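# Sort pins by size against the master pin

## Task

Compare every pin with the master pin (the one with a black band). Any pin smaller than the master by more than 0.005 mm goes into the reject tray. Every other pin goes into the job tray. The master itself must end up in neither tray. At the end, open the grippers and pull the arms away from the parts.

## Robot and tools

Robot: two six-joint arms, left_arm and right_arm, each with a parallel two-finger gripper and a wrist camera. They face each other across a table. left_arm's base sits at (-0.024, +0.469, +0.039) m in the scene frame, quat_wxyz (+0.713, 0, 0, -0.702). right_arm's base sits at (-0.040, -0.462, +0.039) m, quat_wxyz (+0.704, 0, 0, +0.710). The arm names do not match the sides of the images.

Frames: the scene frame has its origin at the table centre, +z up, and the table top at z = +0.020 m. Each arm's hand positions, quaternions, velocities and targets use that arm's own base frame. Up is +z in both base frames. Fixed cameras and the table use the scene frame. Cameras: cam_high (fixed), cam_left_wrist and cam_right_wrist, all 896x504.

Gripper geometry: the fingers point along the gripper's +x axis and close along its y axis. end_effector_position is the point between the fingers, about 3 to 4 cm behind the tips. Only the outer 1.5 cm of each finger's inner face is flat.

Row format, shared by execute_actions and move: 16 plain numbers. The first 8 belong to left_arm and the next 8 to right_arm. Each block is x, y, z (metres, an absolute target in that arm's base frame), then qw, qx, qy, qz (absolute orientation, w first), then opening. Opening runs from -1 to +1. +1 is fully open (0.080 m). Empty fingers meet at about -0.78, and values below that change nothing. Going from open to closed takes at least about 0.6 s.

To hold an arm still, resend the same full pose (from the last result before it stopped moving) and its opening in every call. To keep a gripper's orientation, repeat one fixed quaternion rather than copying the drifting reported one. Sending 0 as an opening is a real command to close partway. To keep a gripper as it is, resend its present command, shown under "Tool commands".

execute_actions(actions, cameras): actions is a list of actions. Each action is a table of 1 to 15 rows, and each row lasts one 1/30 s step. A short table holds its last row for the rest of the 15 steps. A target more than 0.6 m from the gripper's current position along any gripper axis is refused for both arms. If the first action fails that check, the whole call is refused. An empty list just returns state and images. cameras: a list of names; omit it, use null or ["all"] for all cameras, or [] for none.

move(target, speed, blend, opening_speed, blocking, cameras): target is one 16-number row or a list of up to 15 rows. Each gripper follows a straight line to the target, without the 0.6 m check. speed is in m/s, 0.002 to 0.5, default 0.25, and turning is capped at twice that in rad/s. Give one value, or one per target. blend (m) rounds the corners of a list. opening_speed (0.2 or more per second on the -1..1 scale) ramps the fingers. Openings in later list rows are applied only after all arms stop at that row. The whole list shares a 10 s budget. Paths do not avoid obstacles or the other arm. Do not route a gripper near its own arm's base, since this can flip the shoulder posture. With blocking=false the call returns after about 0.5 s while the motion continues, and a new move takes over from the current point.

The result adds a "move:" line. done means within 8 mm and 2 degrees. off_target, moving, held, blocked and fault are other endings. blocked means the gripper stopped far from its goal, usually against something. limits=paced means the command was clipped. limits=held means a check withheld steps. Neither done nor off_target tells you about contact.

wait(seconds 0 to 10): lets time pass while the last commands hold. stop(): brakes a running move. zoom_image(camera, region [x0, y0, x1, y1] pixels, at most 504x504): a closer view of that camera's latest image. show_instructions(): shows the reference pages (here an instrument sheet). read_manual(section): licence texts only. finished_scene(scene): ends the current scene for good. Call it only when the sorting is complete and stable.

Result lines: for each arm, end_effector_position, end_effector_quat_wxyz, and velocities (left out if the joints read "within noise"). Joint positions: the last entry is the opening in metres. grip_measured uses the command scale. Also Hand target, Joint torques, External joint torques, and step readings after execute_actions. Readings can be off by a few cm at long reach, and grip readings by about 1 mm.

Motion behaviour: each step, the commanded pose is clipped to within 70 mm and 16 degrees of the measured pose, so long reaches need follow-up commands. Friction and gravity can leave the gripper low, short or tilted. Check its pose after each move and correct it.

Gripping: note grip_measured at first contact, then command about 0.08 below it for a firm grip, or less for a lighter one.

Hazards: a contact torque at a joint's limit (waist 18.2, shoulder 22.5, elbow 22.4, wrist pitch 5.92, wrist yaw 5.9, wrist roll 5.54 N m) stops that arm for 10 s. Motor heat comes from holding loads, staying stretched out, or pushing toward unreachable poses. At 95 °C the arm is held, and its power may cut. Keep the grippers apart, since arm-to-arm hits can end the scene. Do not drop parts, release them while moving, slam or press hard, or let anything leave the table. Brief outside tugs on held or loose parts may happen. Faster and smoother completion is better.

Each tool is called after "Emit:" as name(argument=value, ...), one argument or row to a line, values as JSON.

Reference images:

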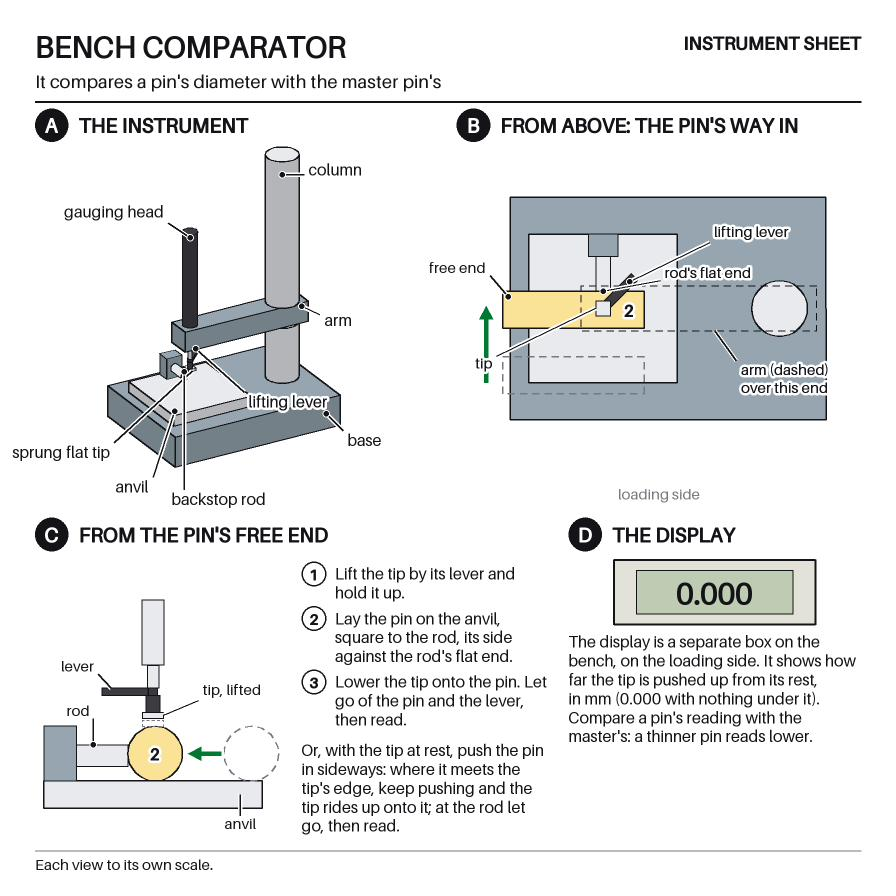

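## Session

Emit:
execute_actions(
  actions=[],
)

Scene clock: 0.00 s.
left_arm: end_effector_position=(+0.2557, -0.0317, +0.3216) grip_measured=+0.994 end_effector_quat_wxyz=(+0.906, +0.383, +0.040, -0.174) | right_arm: end_effector_position=(+0.2594, -0.3623, +0.2218) grip_measured=+1.000 end_effector_quat_wxyz=(+0.837, +0.469, +0.115, -0.255)
Joint positions: left_arm=[0.096 0.689 0.841 -0.376 0.382 0.854 0.08] | right_arm=[-1.172 1.633 1.227 -0.2 -0.711 0.514 0.08]
Joint velocities: within noise
Joint torques (N m): no reading
External joint torques (N m): no reading
Heat: left arm: hottest wrist pitch 35 °C (+0.0 °C/min); right arm: hottest wrist pitch 29 °C (+0.0 °C/min).
Hand target: left_arm +0.2554, -0.0317, +0.3226; +0.906, +0.384, +0.039, -0.173 | right_arm +0.2595, -0.3623, +0.2220; +0.838, +0.469, +0.114, -0.255
Tool commands: left_gripper/opening=+0.99424 right_gripper/opening=+1.0

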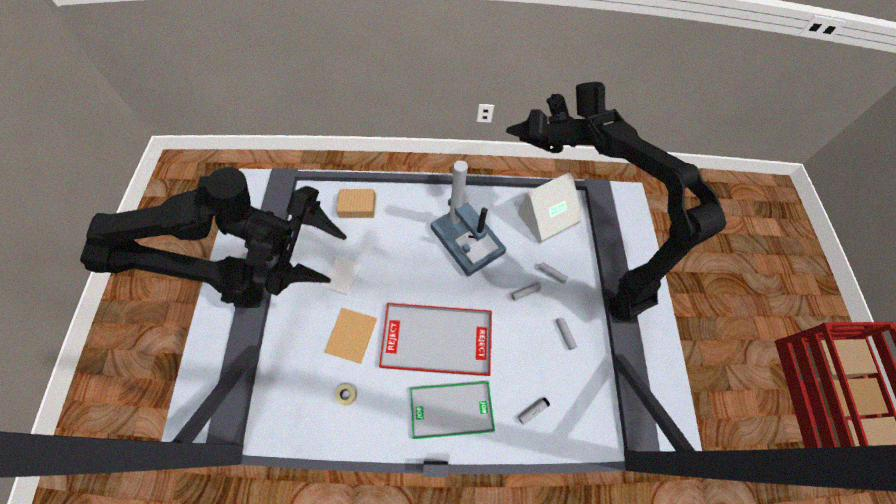

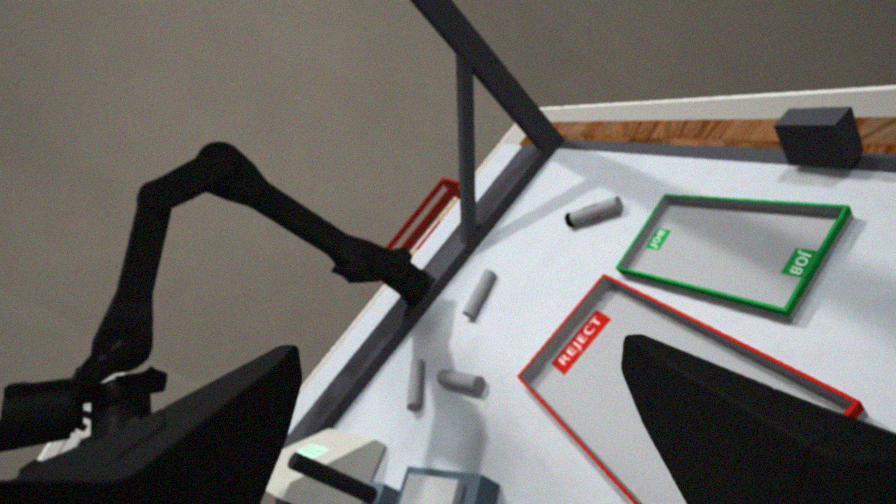

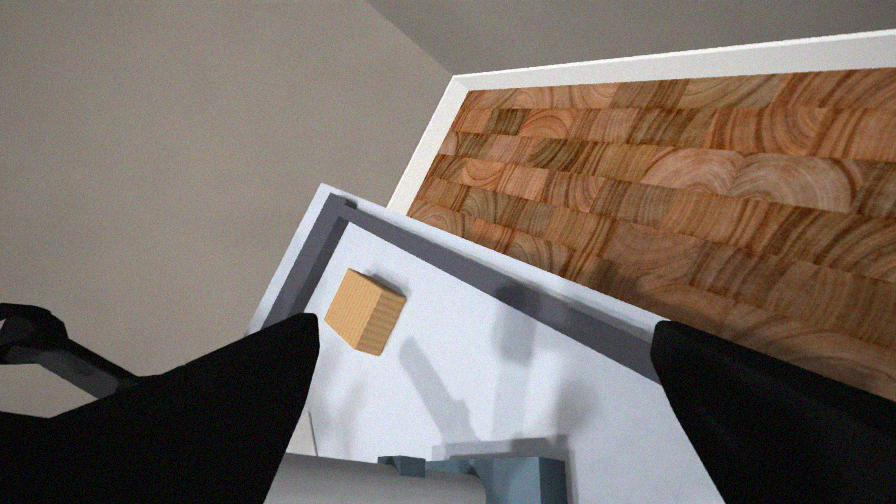

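Emit:
zoom_image(
  camera="cam_high",
  region=[400, 150, 600, 290],
)

Emit:
zoom_image(
  camera="cam_high",
  region=[370, 250, 620, 450],
)

Emit:
zoom_image(
  camera="cam_left_wrist",
  region=[280, 150, 680, 504],
)

Scaled by 2.520 from the camera's 896x504 image, which has a finer 1280x720 frame.

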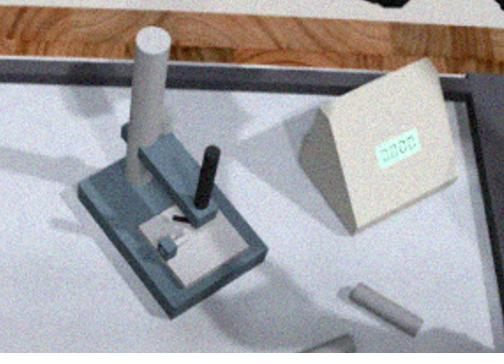

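Scaled by 2.016 from the camera's 896x504 image, which has a finer 1280x720 frame.

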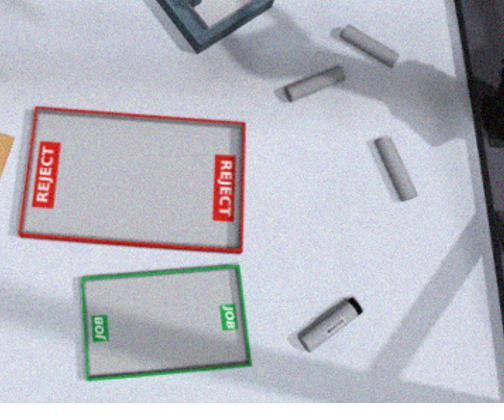

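Scaled by 1.260 from the camera's 896x504 image, which has a finer 1280x720 frame.

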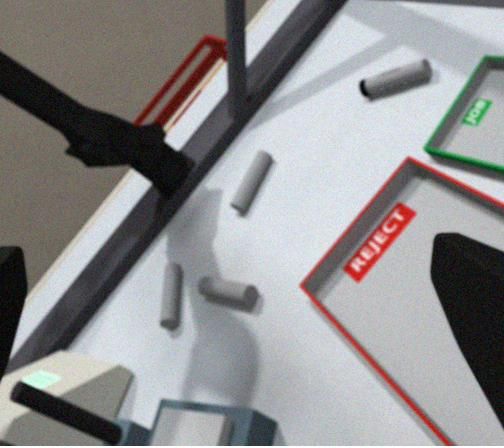

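Emit:
zoom_image(
  camera="cam_left_wrist",
  region=[250, 400, 450, 504],
)

Emit:
move(
  target=[
    [0.2554,-0.0317,0.3226,0.906,0.384,0.039,-0.173,0.994,0.26,-0.30,0.30,0.7071,0,0.7071,0,1.0],
    [0.2554,-0.0317,0.3226,0.906,0.384,0.039,-0.173,0.994,0.22,0.0,0.28,0.7071,0,0.7071,0,1.0],
  ],
  blend=0.05,
)

Scaled by 2.520 from the camera's 896x504 image, which has a finer 1280x720 frame.

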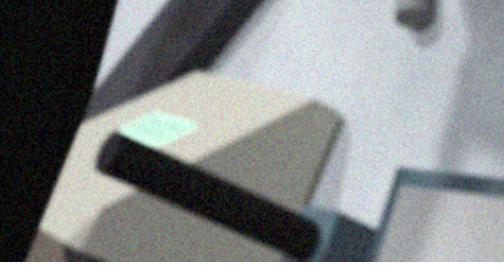

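Scene clock: 115.70 s.
left_arm: end_effector_position=(+0.2557, -0.0317, +0.3216) grip_measured=+0.994 end_effector_quat_wxyz=(+0.906, +0.383, +0.040, -0.174) | right_arm: end_effector_position=(+0.2223, -0.0010, +0.2804) grip_measured=+1.000 end_effector_quat_wxyz=(+0.808, -0.003, +0.590, +0.000)
Joint positions: left_arm=[0.096 0.689 0.841 -0.376 0.382 0.854 0.08] | right_arm=[-0.002 1.269 1.582 -1.575 0.004 -0.007 0.08]
Joint velocities: within noise
Joint torques (N m): left_arm=[-0.06 -0.9 7.51 1.74 -0.04 -0.05] | right_arm=[0.3 -4.2 4.28 0.47 -0.1 0.19]
External joint torques (N m): left_arm=[-0.05 -0.15 0.88 0.07 -0.1 -0.01] | right_arm=[0.3 -1.13 -1.11 -0.39 -0.11 0.18]
Heat: left arm: hottest wrist pitch 47 °C (+2.0 °C/min); right arm: hottest shoulder 34 °C (+3.0 °C/min).
Hand target: left_arm +0.2554, -0.0317, +0.3226; +0.906, +0.384, +0.039, -0.173 | right_arm +0.2203, +0.0000, +0.2794; +0.807, -0.001, +0.591, +0.000
Off the commanded pose: left_arm 0.001 m, 0 deg | right_arm 0.003 m, 18 deg; orientation clipped.
joint sent to its limit (right arm) — joint 4 (wrist pitch), lower limit. The joint targets are off in orientation, not in position.
move: off_target (right_arm); blend cut to 0 m at target 1; limits=paced

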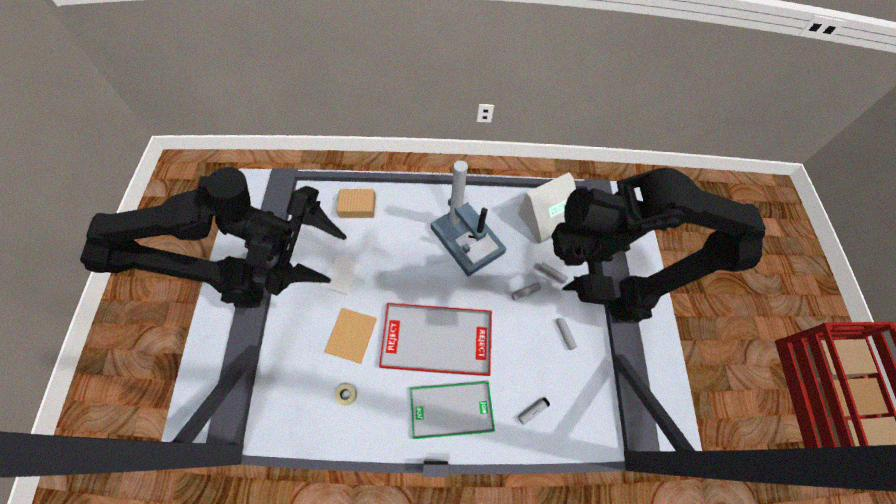

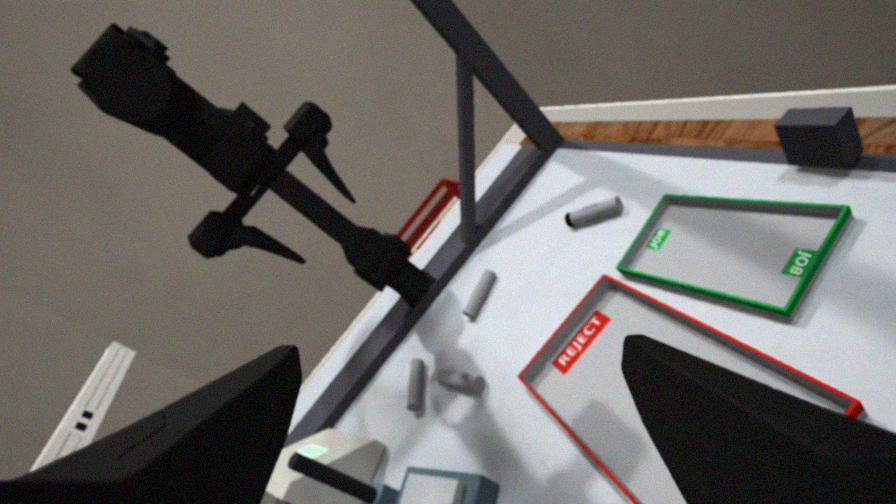

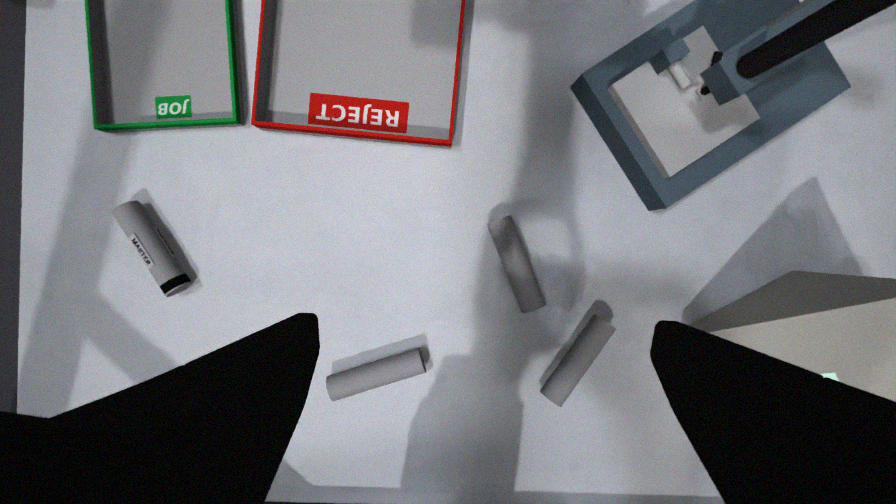

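Emit:
zoom_image(
  camera="cam_right_wrist",
  region=[560, 0, 896, 220],
)

Emit:
zoom_image(
  camera="cam_right_wrist",
  region=[80, 150, 640, 430],
)

Scaled by 1.500 from the camera's 896x504 image, which has a finer 1280x720 frame.

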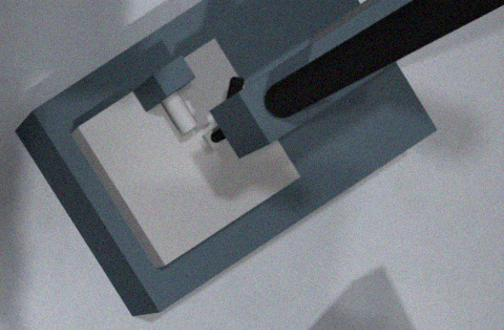

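Region (80, 150, 640, 430) is 560x280 pixels. A region can be at most 504 by 504 pixels.

Emit:
zoom_image(
  camera="cam_right_wrist",
  region=[80, 180, 360, 340],
)

Emit:
zoom_image(
  camera="cam_right_wrist",
  region=[310, 200, 650, 420],
)

Scaled by 1.800 from the camera's 896x504 image, which has a finer 1280x720 frame.

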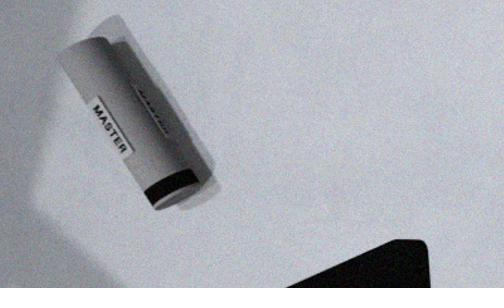

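Scaled by 1.482 from the camera's 896x504 image, which has a finer 1280x720 frame.

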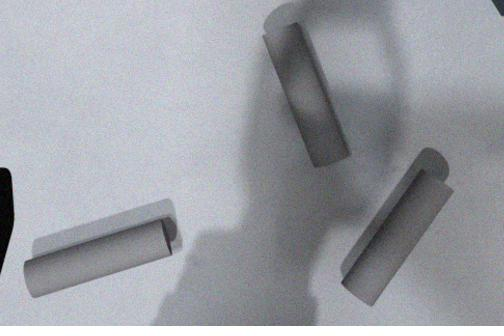

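Emit:
zoom_image(
  camera="cam_high",
  region=[540, 198, 576, 220],
)

Emit:
zoom_image(
  camera="cam_left_wrist",
  region=[290, 435, 340, 465],
)

Scaled by 14.000 from the camera's 896x504 image, which has a finer 1280x720 frame.

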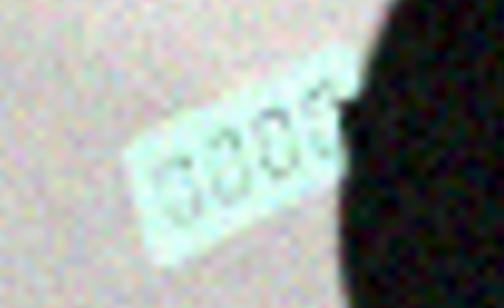

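Scaled by 10.080 from the camera's 896x504 image, which has a finer 1280x720 frame.

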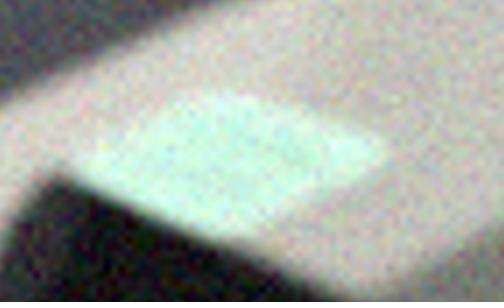

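Emit:
move(
  target=[0.2554,-0.0317,0.3226,0.906,0.384,0.039,-0.173,0.994,0.2579,-0.0377,0.09,0.6001,-0.1337,0.7820,0.1026,1.0],
  cameras=["cam_high","cam_right_wrist"],
)

Scene clock: 299.37 s.
left_arm: end_effector_position=(+0.2557, -0.0317, +0.3216) grip_measured=+0.994 end_effector_quat_wxyz=(+0.906, +0.383, +0.040, -0.174) | right_arm: end_effector_position=(+0.2591, -0.0366, +0.0937) grip_measured=+1.000 end_effector_quat_wxyz=(+0.606, -0.134, +0.778, +0.101)
Joint positions: left_arm=[0.096 0.689 0.841 -0.376 0.382 0.854 0.08] | right_arm=[-0.08 1.739 1.266 -1.323 0.104 -0.404 0.08]
Joint velocities: within noise
Joint torques (N m): left_arm=[-0.09 -0.87 7.55 1.73 -0.03 -0.02] | right_arm=[-0.34 -5.76 4.48 -0.15 0.11 -0.16]
External joint torques (N m): left_arm=[-0.07 -0.19 1.03 0.09 -0.1 0.01] | right_arm=[-0.31 0.72 -0.72 -0.1 0.06 -0.16]
Heat: left arm: hottest wrist pitch 50 °C (+1.0 °C/min); right arm: hottest elbow 31 °C (+0.0 °C/min). Fold the left arm in close to its base, or ease its load, before you think long.
Hand target: left_arm +0.2554, -0.0317, +0.3226; +0.906, +0.384, +0.039, -0.173 | right_arm +0.2579, -0.0377, +0.0901; +0.600, -0.134, +0.782, +0.103
Off the commanded pose: left_arm 0.001 m, 0 deg | right_arm 0.004 m, 1 deg.
MOTOR HOT: joint 4 (wrist pitch) of the left arm reports 50 °C; the controller stops that arm at 95 °C. To cool a motor, set the load down, stop pushing, or move to a pose that needs little force.
move: done
Images, in order (width x height): cam_high 896x504, cam_right_wrist 896x504.

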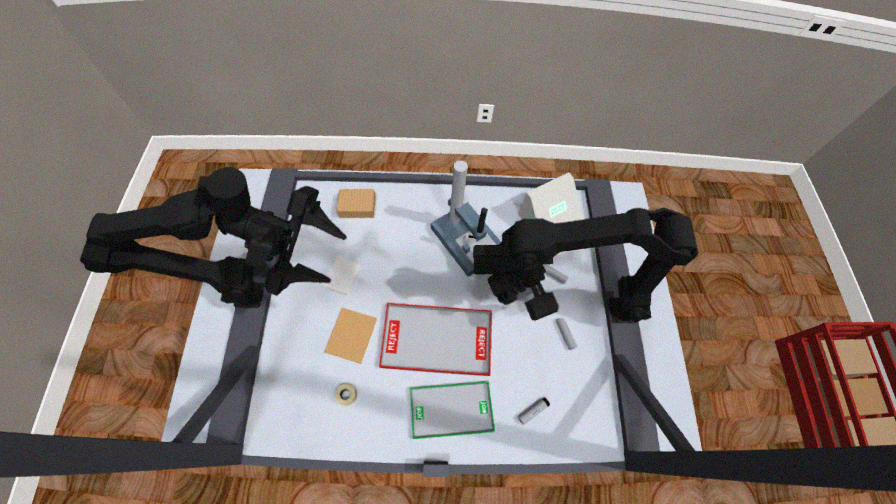

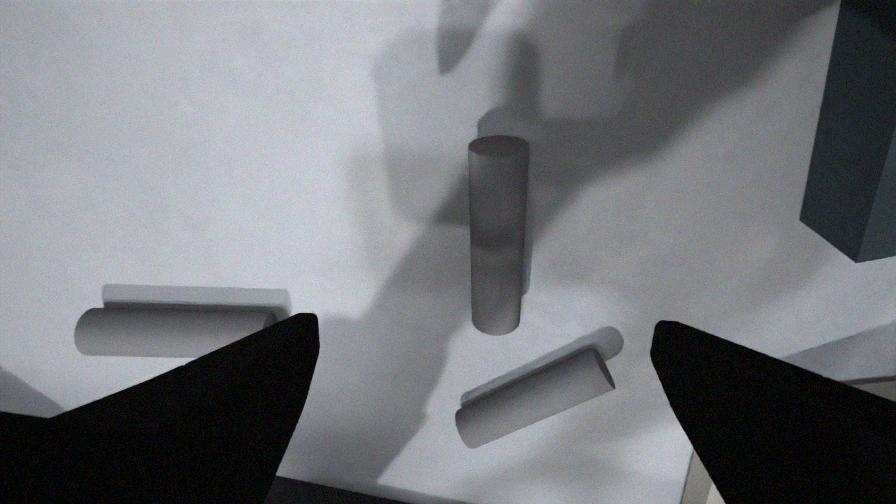

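Emit:
move(
  target=[0.24,0.0,0.24,0.819,0,0.574,0,0.994,0.262,-0.049,0.055,0.5986,-0.1446,0.7801,0.1109,1.0],
  cameras=["cam_left_wrist","cam_right_wrist"],
)

Scene clock: 341.17 s.
left_arm: end_effector_position=(+0.2378, -0.0003, +0.2375) grip_measured=+0.994 end_effector_quat_wxyz=(+0.818, +0.003, +0.576, -0.001) | right_arm: end_effector_position=(+0.2648, -0.0480, +0.0594) grip_measured=+1.000 end_effector_quat_wxyz=(+0.606, -0.145, +0.775, +0.108)
Joint positions: left_arm=[-0.003 1.22 1.351 -1.358 -0.003 0.003 0.08] | right_arm=[-0.113 1.796 1.194 -1.184 0.119 -0.464 0.08]
Joint velocities: within noise
Joint torques (N m): left_arm=[0.27 -2.44 8.09 0.75 0.05 -0.11] | right_arm=[-0.33 -6 3.79 -0.15 0.12 -0.15]
External joint torques (N m): left_arm=[0.28 0.75 2.29 -0.13 0.05 -0.11] | right_arm=[-0.33 0.71 -1.22 -0.12 0.07 -0.15]
Heat: left arm: hottest wrist pitch 49 °C (+0.0 °C/min); right arm: hottest shoulder 32 °C (+2.0 °C/min). Fold the left arm in close to its base, or ease its load, before you think long.
Hand target: left_arm +0.2399, +0.0000, +0.2399; +0.819, +0.000, +0.574, +0.000 | right_arm +0.2620, -0.0489, +0.0551; +0.599, -0.145, +0.780, +0.111
Off the commanded pose: left_arm 0.003 m, 0 deg | right_arm 0.005 m, 1 deg.
MOTOR HOT: still on. Joint 4 (wrist pitch) of the left arm reports 49 °C.
move: done
Images, in order (width x height): cam_left_wrist 896x504, cam_right_wrist 896x504.

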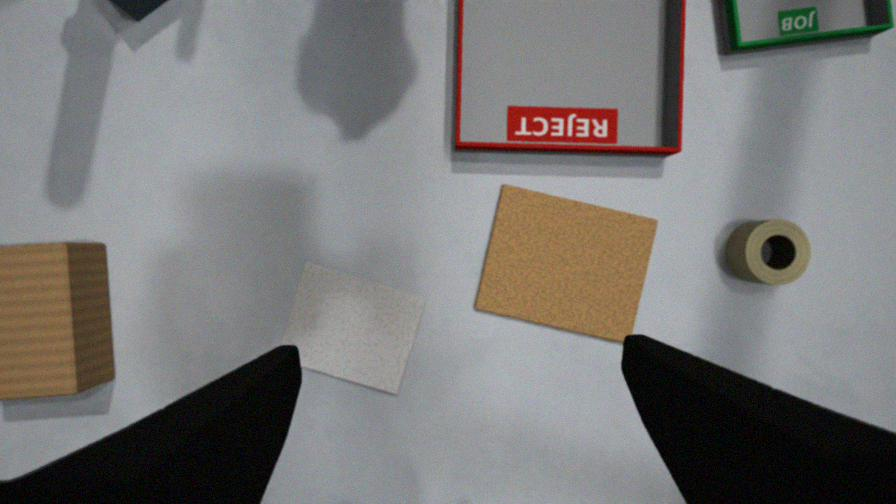

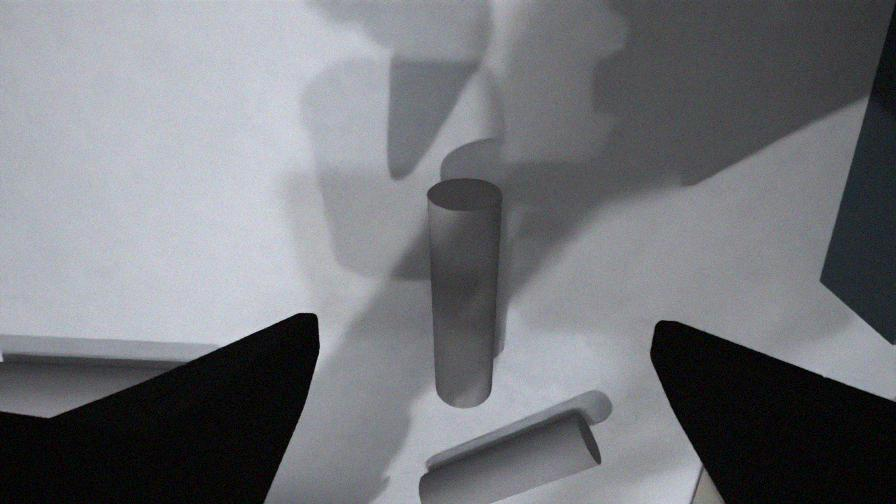

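Emit:
move(
  target=[0.24,0.0,0.24,0.819,0,0.574,0,0.994,0.2622,-0.0457,0.022,0.5986,-0.1446,0.7801,0.1109,1.0],
  cameras=["cam_right_wrist"],
  speed=0.12,
)

Scene clock: 359.60 s.
left_arm: end_effector_position=(+0.2379, -0.0003, +0.2375) grip_measured=+0.994 end_effector_quat_wxyz=(+0.817, +0.003, +0.576, -0.001) | right_arm: end_effector_position=(+0.2650, -0.0469, +0.0263) grip_measured=+1.000 end_effector_quat_wxyz=(+0.605, -0.147, +0.775, +0.110)
Joint positions: left_arm=[-0.003 1.22 1.351 -1.359 -0.003 0.002 0.08] | right_arm=[-0.109 1.85 1.119 -1.057 0.119 -0.464 0.08]
Joint velocities: within noise
Joint torques (N m): left_arm=[0.28 -2.4 8.09 0.76 0.05 -0.11] | right_arm=[0.29 -6 3.56 -0.12 0.02 0.17]
External joint torques (N m): left_arm=[0.27 0.8 2.27 -0.13 0.06 -0.11] | right_arm=[0.29 0.81 -1.12 -0.07 -0.03 0.18]
Heat: left arm: hottest wrist pitch 45 °C (-5.0 °C/min); right arm: hottest shoulder 32 °C (+2.0 °C/min).
Hand target: left_arm +0.2400, +0.0000, +0.2400; +0.819, +0.000, +0.574, +0.000 | right_arm +0.2621, -0.0457, +0.0221; +0.599, -0.145, +0.780, +0.111
Off the commanded pose: left_arm 0.003 m, 0 deg | right_arm 0.005 m, 1 deg.
MOTOR HOT: cleared for the motors of the left arm.
move: done
Images, in order (width x height): cam_right_wrist 896x504.

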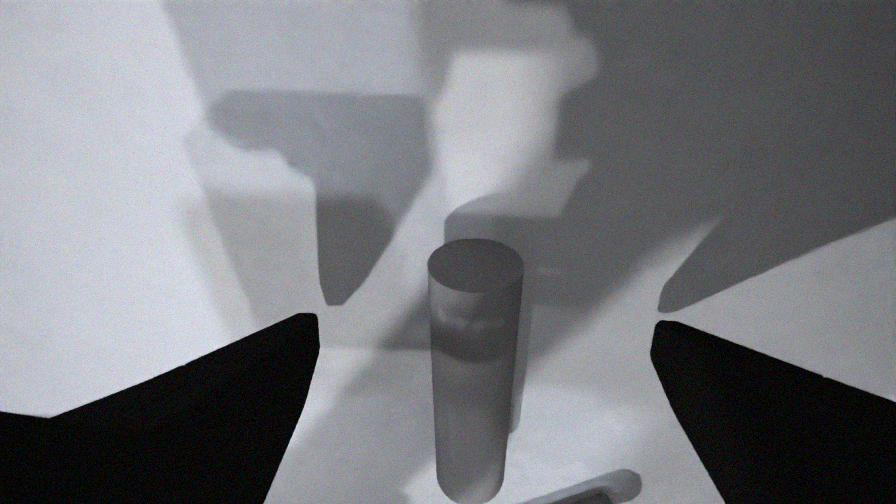

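Emit:
move(
  target=[0.24,0.0,0.24,0.819,0,0.574,0,0.994,0.2615,-0.0440,0.0135,0.5986,-0.1446,0.7801,0.1109,1.0],
  cameras=["cam_right_wrist"],
  speed=0.1,
)

Emit:
move(
  target=[0.24,0.0,0.24,0.819,0,0.574,0,0.994,0.2615,-0.0440,0.0135,0.5986,-0.1446,0.7801,0.1109,-0.42],
  cameras=["cam_right_wrist"],
  opening_speed=1.5,
)

Scene clock: 374.47 s.
left_arm: end_effector_position=(+0.2379, -0.0002, +0.2375) grip_measured=+0.994 end_effector_quat_wxyz=(+0.817, +0.003, +0.576, -0.001) | right_arm: end_effector_position=(+0.2649, -0.0456, +0.0187) grip_measured=+1.000 end_effector_quat_wxyz=(+0.606, -0.147, +0.774, +0.109)
Joint positions: left_arm=[-0.003 1.22 1.351 -1.359 -0.003 0.002 0.08] | right_arm=[-0.104 1.862 1.101 -1.025 0.119 -0.458 0.08]
Joint velocities: within noise
Joint torques (N m): left_arm=[0.24 -2.49 8.09 0.77 0.05 -0.1] | right_arm=[0.43 -5.81 3.19 0.04 -0.02 0.17]
External joint torques (N m): left_arm=[0.25 0.74 2.27 -0.11 0.06 -0.1] | right_arm=[0.43 1.09 -1.46 0.1 -0.07 0.17]
Heat: left arm: hottest wrist pitch 43 °C (-7.1 °C/min); right arm: hottest shoulder 34 °C (+3.0 °C/min).
Hand target: left_arm +0.2400, +0.0001, +0.2400; +0.819, +0.000, +0.574, +0.000 | right_arm +0.2615, -0.0441, +0.0136; +0.599, -0.145, +0.780, +0.111
Off the commanded pose: left_arm 0.003 m, 0 deg | right_arm 0.006 m, 1 deg.
move: done
Images, in order (width x height): cam_right_wrist 896x504.

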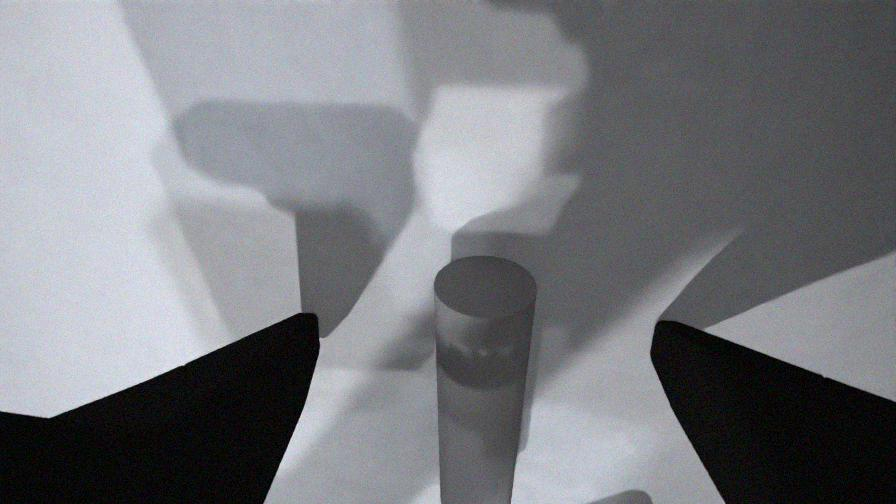

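Scene clock: 375.70 s.
left_arm: end_effector_position=(+0.2379, -0.0002, +0.2375) grip_measured=+0.994 end_effector_quat_wxyz=(+0.817, +0.003, +0.576, -0.001) | right_arm: end_effector_position=(+0.2651, -0.0453, +0.0187) grip_measured=-0.363 end_effector_quat_wxyz=(+0.606, -0.147, +0.774, +0.109)
Joint positions: left_arm=[-0.003 1.22 1.351 -1.359 -0.003 0.002 0.08] | right_arm=[-0.103 1.862 1.101 -1.024 0.118 -0.458 0.019]
Joint velocities: within noise
Joint torques (N m): left_arm=[0.21 -2.41 8.08 0.77 0.04 -0.11] | right_arm=[0.34 -5.84 3.18 -0.03 -0.01 0.16]
External joint torques (N m): left_arm=[0.21 0.81 2.24 -0.13 0.05 -0.11] | right_arm=[0.38 1.05 -1.49 0 -0.07 0.16]
Heat: left arm: hottest wrist pitch 43 °C (-7.0 °C/min); right arm: hottest shoulder 34 °C (+3.0 °C/min).
Hand target: left_arm +0.2400, +0.0001, +0.2400; +0.819, +0.000, +0.574, +0.000 | right_arm +0.2615, -0.0440, +0.0136; +0.599, -0.145, +0.780, +0.111
Off the commanded pose: left_arm 0.003 m, 0 deg | right_arm 0.006 m, 1 deg.
move: done
Images, in order (width x height): cam_right_wrist 896x504.

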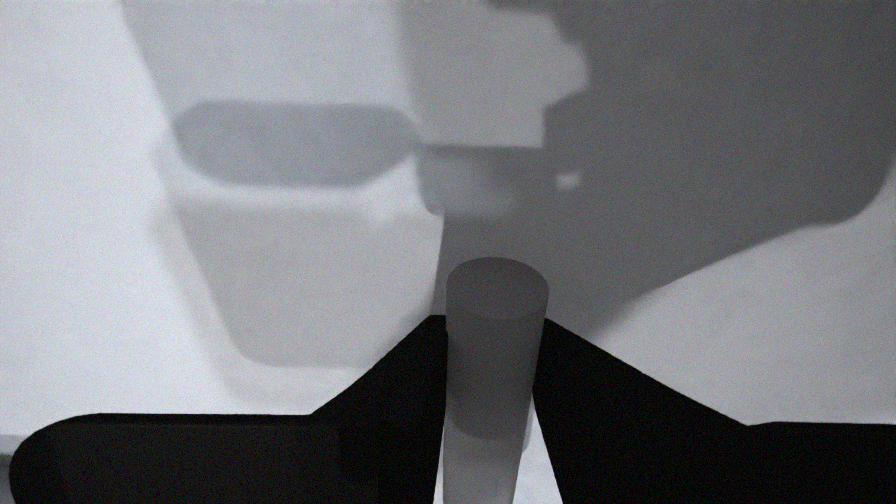

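Emit:
move(
  target=[
    [0.24,0.0,0.24,0.819,0,0.574,0,0.994,0.2615,-0.0440,0.16,0.5986,-0.1446,0.7801,0.1109,-0.42],
    [0.24,0.0,0.24,0.819,0,0.574,0,0.994,0.26,-0.09,0.18,0.4925,-0.4664,0.6419,0.3578,-0.42],
    [0.24,0.0,0.24,0.819,0,0.574,0,0.994,0.2755,-0.1624,0.18,0.2914,-0.6966,0.3798,0.5345,-0.42],
  ],
  blend=[0.03,0.03,0],
)

Scene clock: 416.07 s.
left_arm: end_effector_position=(+0.2379, -0.0002, +0.2375) grip_measured=+0.994 end_effector_quat_wxyz=(+0.817, +0.003, +0.576, -0.001) | right_arm: end_effector_position=(+0.2757, -0.1612, +0.1772) grip_measured=-0.363 end_effector_quat_wxyz=(-0.292, +0.693, -0.380, -0.539)
Joint positions: left_arm=[-0.003 1.22 1.351 -1.359 -0.003 0.002 0.08] | right_arm=[-0.468 1.575 1.42 -1.201 0.131 -2.624 0.019]
Joint velocities: within noise
Joint torques (N m): left_arm=[0.21 -2.41 8.09 0.78 0.05 -0.11] | right_arm=[-0.28 -7.25 6.09 0.53 0.05 -0.15]
External joint torques (N m): left_arm=[0.21 0.81 2.24 -0.12 0.05 -0.11] | right_arm=[-0.29 -1.27 0.09 -0.1 -0.01 -0.15]
Heat: left arm: hottest wrist pitch 41 °C (-5.1 °C/min); right arm: hottest shoulder 35 °C (+3.0 °C/min).
Hand target: left_arm +0.2400, +0.0001, +0.2400; +0.819, +0.000, +0.574, +0.000 | right_arm +0.2755, -0.1623, +0.1799; -0.291, +0.696, -0.380, -0.535
Off the commanded pose: left_arm 0.003 m, 0 deg | right_arm 0.003 m, 1 deg.
move: done

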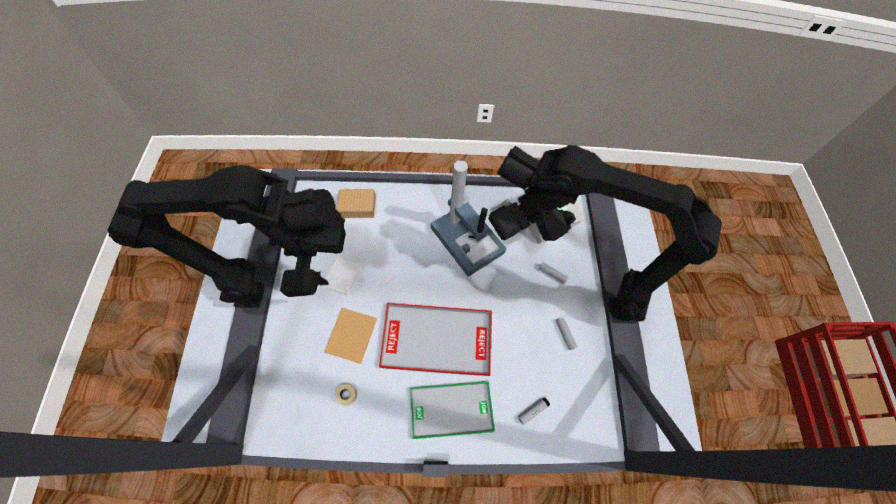

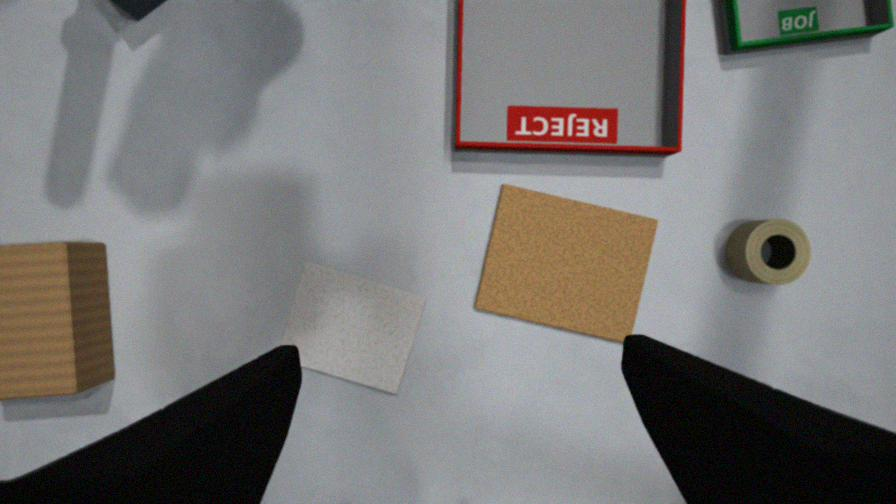

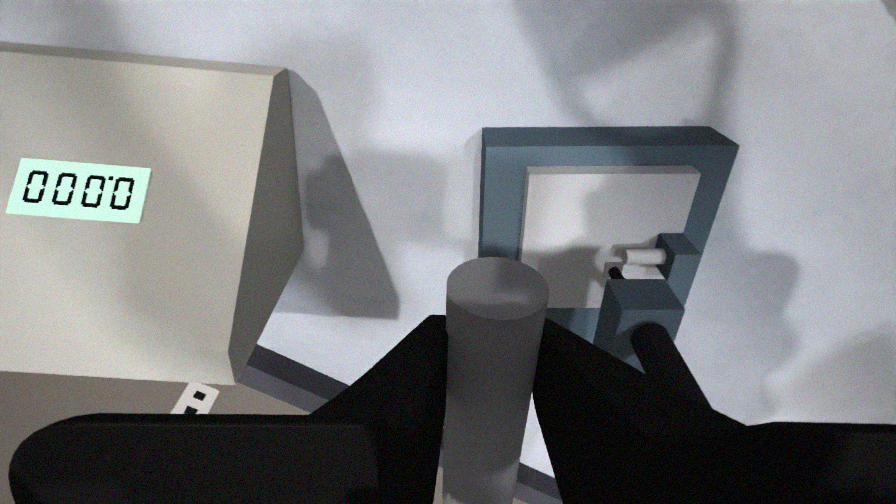

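Emit:
zoom_image(
  camera="cam_right_wrist",
  region=[450, 100, 770, 400],
)

Emit:
zoom_image(
  camera="cam_right_wrist",
  region=[0, 140, 160, 240],
)

Scaled by 1.575 from the camera's 896x504 image, which has a finer 1280x720 frame.

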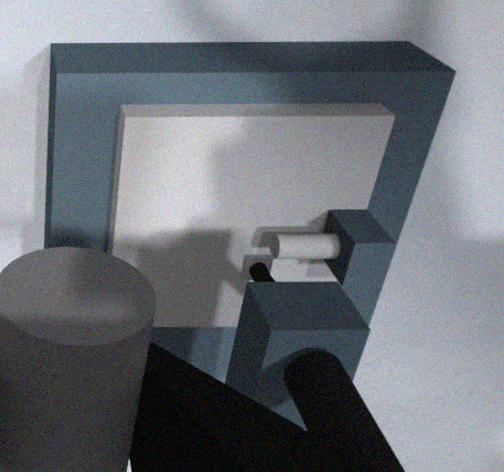

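Scaled by 3.150 from the camera's 896x504 image, which has a finer 1280x720 frame.

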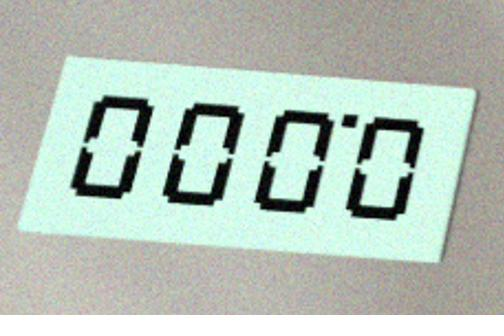

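Emit:
move(
  target=[0.24,0.0,0.24,0.819,0,0.574,0,0.994,0.3236,-0.1545,0.105,0.2965,-0.6929,0.3865,0.5317,-0.42],
  cameras=["cam_right_wrist"],
  speed=0.15,
)

Emit:
zoom_image(
  camera="cam_right_wrist",
  region=[400, 100, 800, 500],
)

Scene clock: 483.90 s.
left_arm: end_effector_position=(+0.2379, -0.0002, +0.2375) grip_measured=+0.994 end_effector_quat_wxyz=(+0.817, +0.003, +0.576, -0.001) | right_arm: end_effector_position=(+0.3232, -0.1547, +0.1068) grip_measured=-0.363 end_effector_quat_wxyz=(-0.297, +0.694, -0.384, -0.531)
Joint positions: left_arm=[-0.003 1.22 1.351 -1.359 -0.003 0.002 0.08] | right_arm=[-0.383 1.736 1.313 -0.933 0.15 -2.527 0.019]
Joint velocities: within noise
Joint torques (N m): left_arm=[0.21 -2.45 8.12 0.77 0.05 -0.11] | right_arm=[0.27 -7.09 5.61 0.51 0.2 0.17]
External joint torques (N m): left_arm=[0.19 0.7 2.32 -0.13 0.06 -0.11] | right_arm=[0.3 0.02 -0.27 -0.1 0.13 0.17]
Heat: left arm: hottest wrist pitch 41 °C (+0.0 °C/min); right arm: hottest shoulder 39 °C (+3.0 °C/min).
Hand target: left_arm +0.2400, +0.0001, +0.2400; +0.819, +0.000, +0.574, +0.000 | right_arm +0.3236, -0.1545, +0.1050; -0.296, +0.693, -0.386, -0.532
Off the commanded pose: left_arm 0.003 m, 0 deg | right_arm 0.002 m, 0 deg.
move: done
Images, in order (width x height): cam_right_wrist 896x504.

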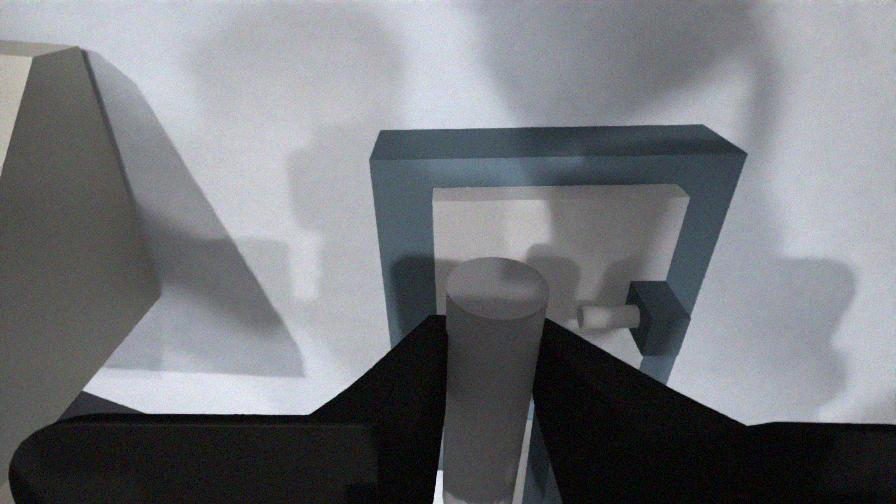

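Scaled by 1.260 from the camera's 896x504 image, which has a finer 1280x720 frame.

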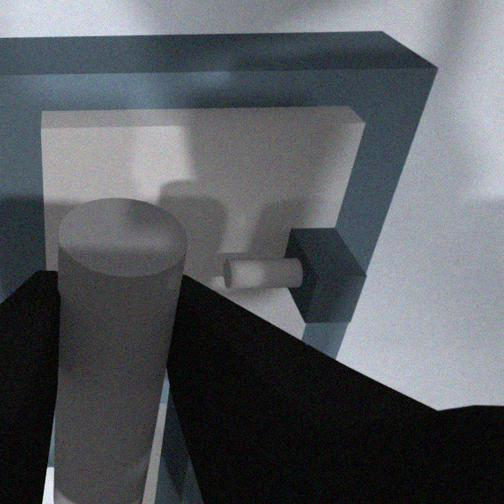

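Emit:
move(
  target=[0.24,0.0,0.24,0.819,0,0.574,0,0.994,0.3217,-0.151,0.066,0.3035,-0.6877,0.3955,0.5280,-0.42],
  cameras=["cam_right_wrist"],
  speed=0.1,
)

Emit:
zoom_image(
  camera="cam_right_wrist",
  region=[300, 100, 800, 500],
)

Scene clock: 508.83 s.
left_arm: end_effector_position=(+0.2379, -0.0002, +0.2375) grip_measured=+0.994 end_effector_quat_wxyz=(+0.817, +0.003, +0.576, -0.001) | right_arm: end_effector_position=(+0.3221, -0.1517, +0.0685) grip_measured=-0.363 end_effector_quat_wxyz=(-0.304, +0.689, -0.393, -0.527)
Joint positions: left_arm=[-0.003 1.22 1.351 -1.359 -0.003 0.002 0.08] | right_arm=[-0.374 1.767 1.194 -0.786 0.157 -2.49 0.019]
Joint velocities: within noise
Joint torques (N m): left_arm=[0.21 -2.43 8.1 0.78 0.05 -0.11] | right_arm=[0.33 -7.2 5.07 0.5 0.22 0.17]
External joint torques (N m): left_arm=[0.19 0.85 2.21 -0.12 0.05 -0.11] | right_arm=[0.27 0.01 -0.62 -0.09 0.15 0.17]
Heat: left arm: hottest wrist pitch 41 °C (+0.0 °C/min); right arm: hottest shoulder 37 °C (+0.0 °C/min).
Hand target: left_arm +0.2400, +0.0001, +0.2400; +0.819, +0.000, +0.574, +0.000 | right_arm +0.3218, -0.1510, +0.0661; -0.304, +0.688, -0.395, -0.528
Off the commanded pose: left_arm 0.003 m, 0 deg | right_arm 0.003 m, 0 deg.
move: done
Images, in order (width x height): cam_right_wrist 896x504.

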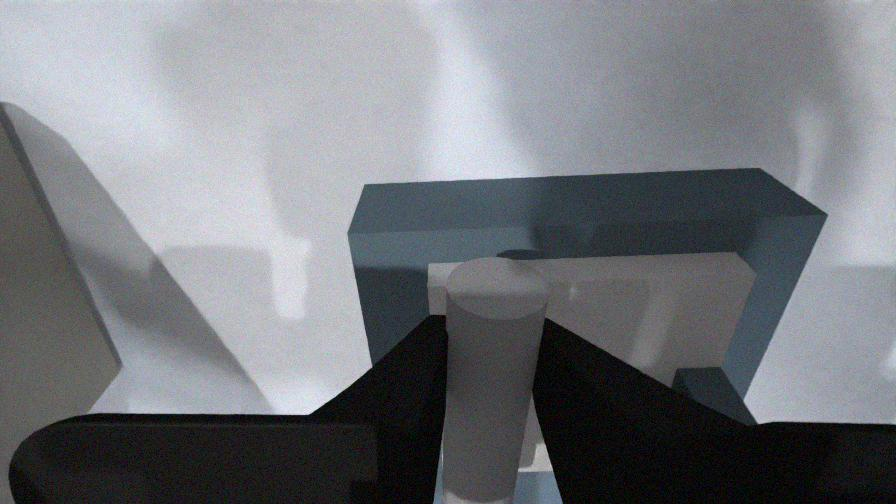

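Scaled by 1.008 from the camera's 896x504 image, which has a finer 1280x720 frame.

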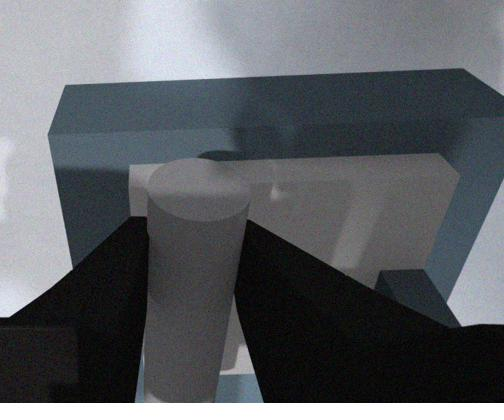

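Emit:
move(
  target=[0.24,0.0,0.24,0.819,0,0.574,0,0.994,0.3222,-0.1526,0.0575,0.2825,-0.7028,0.3682,0.5393,-0.42],
  cameras=["cam_right_wrist"],
  speed=0.06,
)

Emit:
zoom_image(
  camera="cam_right_wrist",
  region=[350, 200, 750, 504],
)

Scene clock: 545.60 s.
left_arm: end_effector_position=(+0.2379, -0.0002, +0.2375) grip_measured=+0.994 end_effector_quat_wxyz=(+0.817, +0.003, +0.576, -0.001) | right_arm: end_effector_position=(+0.3237, -0.1518, +0.0611) grip_measured=-0.363 end_effector_quat_wxyz=(-0.284, +0.705, -0.368, -0.536)
Joint positions: left_arm=[-0.003 1.22 1.351 -1.359 -0.003 0.002 0.08] | right_arm=[-0.378 1.77 1.165 -0.737 0.143 -2.569 0.019]
Joint velocities: within noise
Joint torques (N m): left_arm=[0.24 -2.43 8.11 0.78 0.05 -0.11] | right_arm=[-0.35 -6.92 4.86 0.59 0.04 -0.18]
External joint torques (N m): left_arm=[0.25 0.8 2.3 -0.1 0.05 -0.11] | right_arm=[-0.34 0.34 -0.85 -0.03 -0.03 -0.18]
Heat: left arm: hottest wrist pitch 41 °C (+0.0 °C/min); right arm: hottest shoulder 38 °C (+0.0 °C/min).
Hand target: left_arm +0.2400, +0.0001, +0.2400; +0.819, +0.000, +0.574, +0.000 | right_arm +0.3221, -0.1525, +0.0575; -0.282, +0.703, -0.368, -0.539
Off the commanded pose: left_arm 0.003 m, 0 deg | right_arm 0.004 m, 1 deg.
move: done
Images, in order (width x height): cam_right_wrist 896x504.

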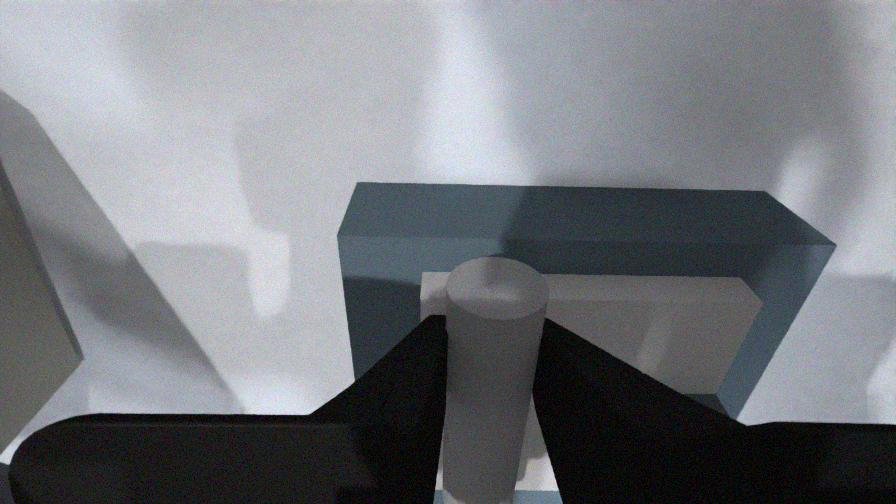

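Scaled by 1.260 from the camera's 896x504 image, which has a finer 1280x720 frame.

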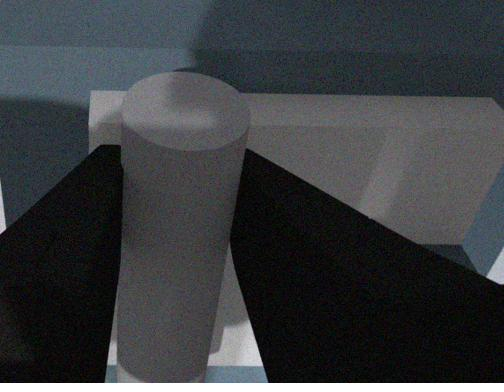

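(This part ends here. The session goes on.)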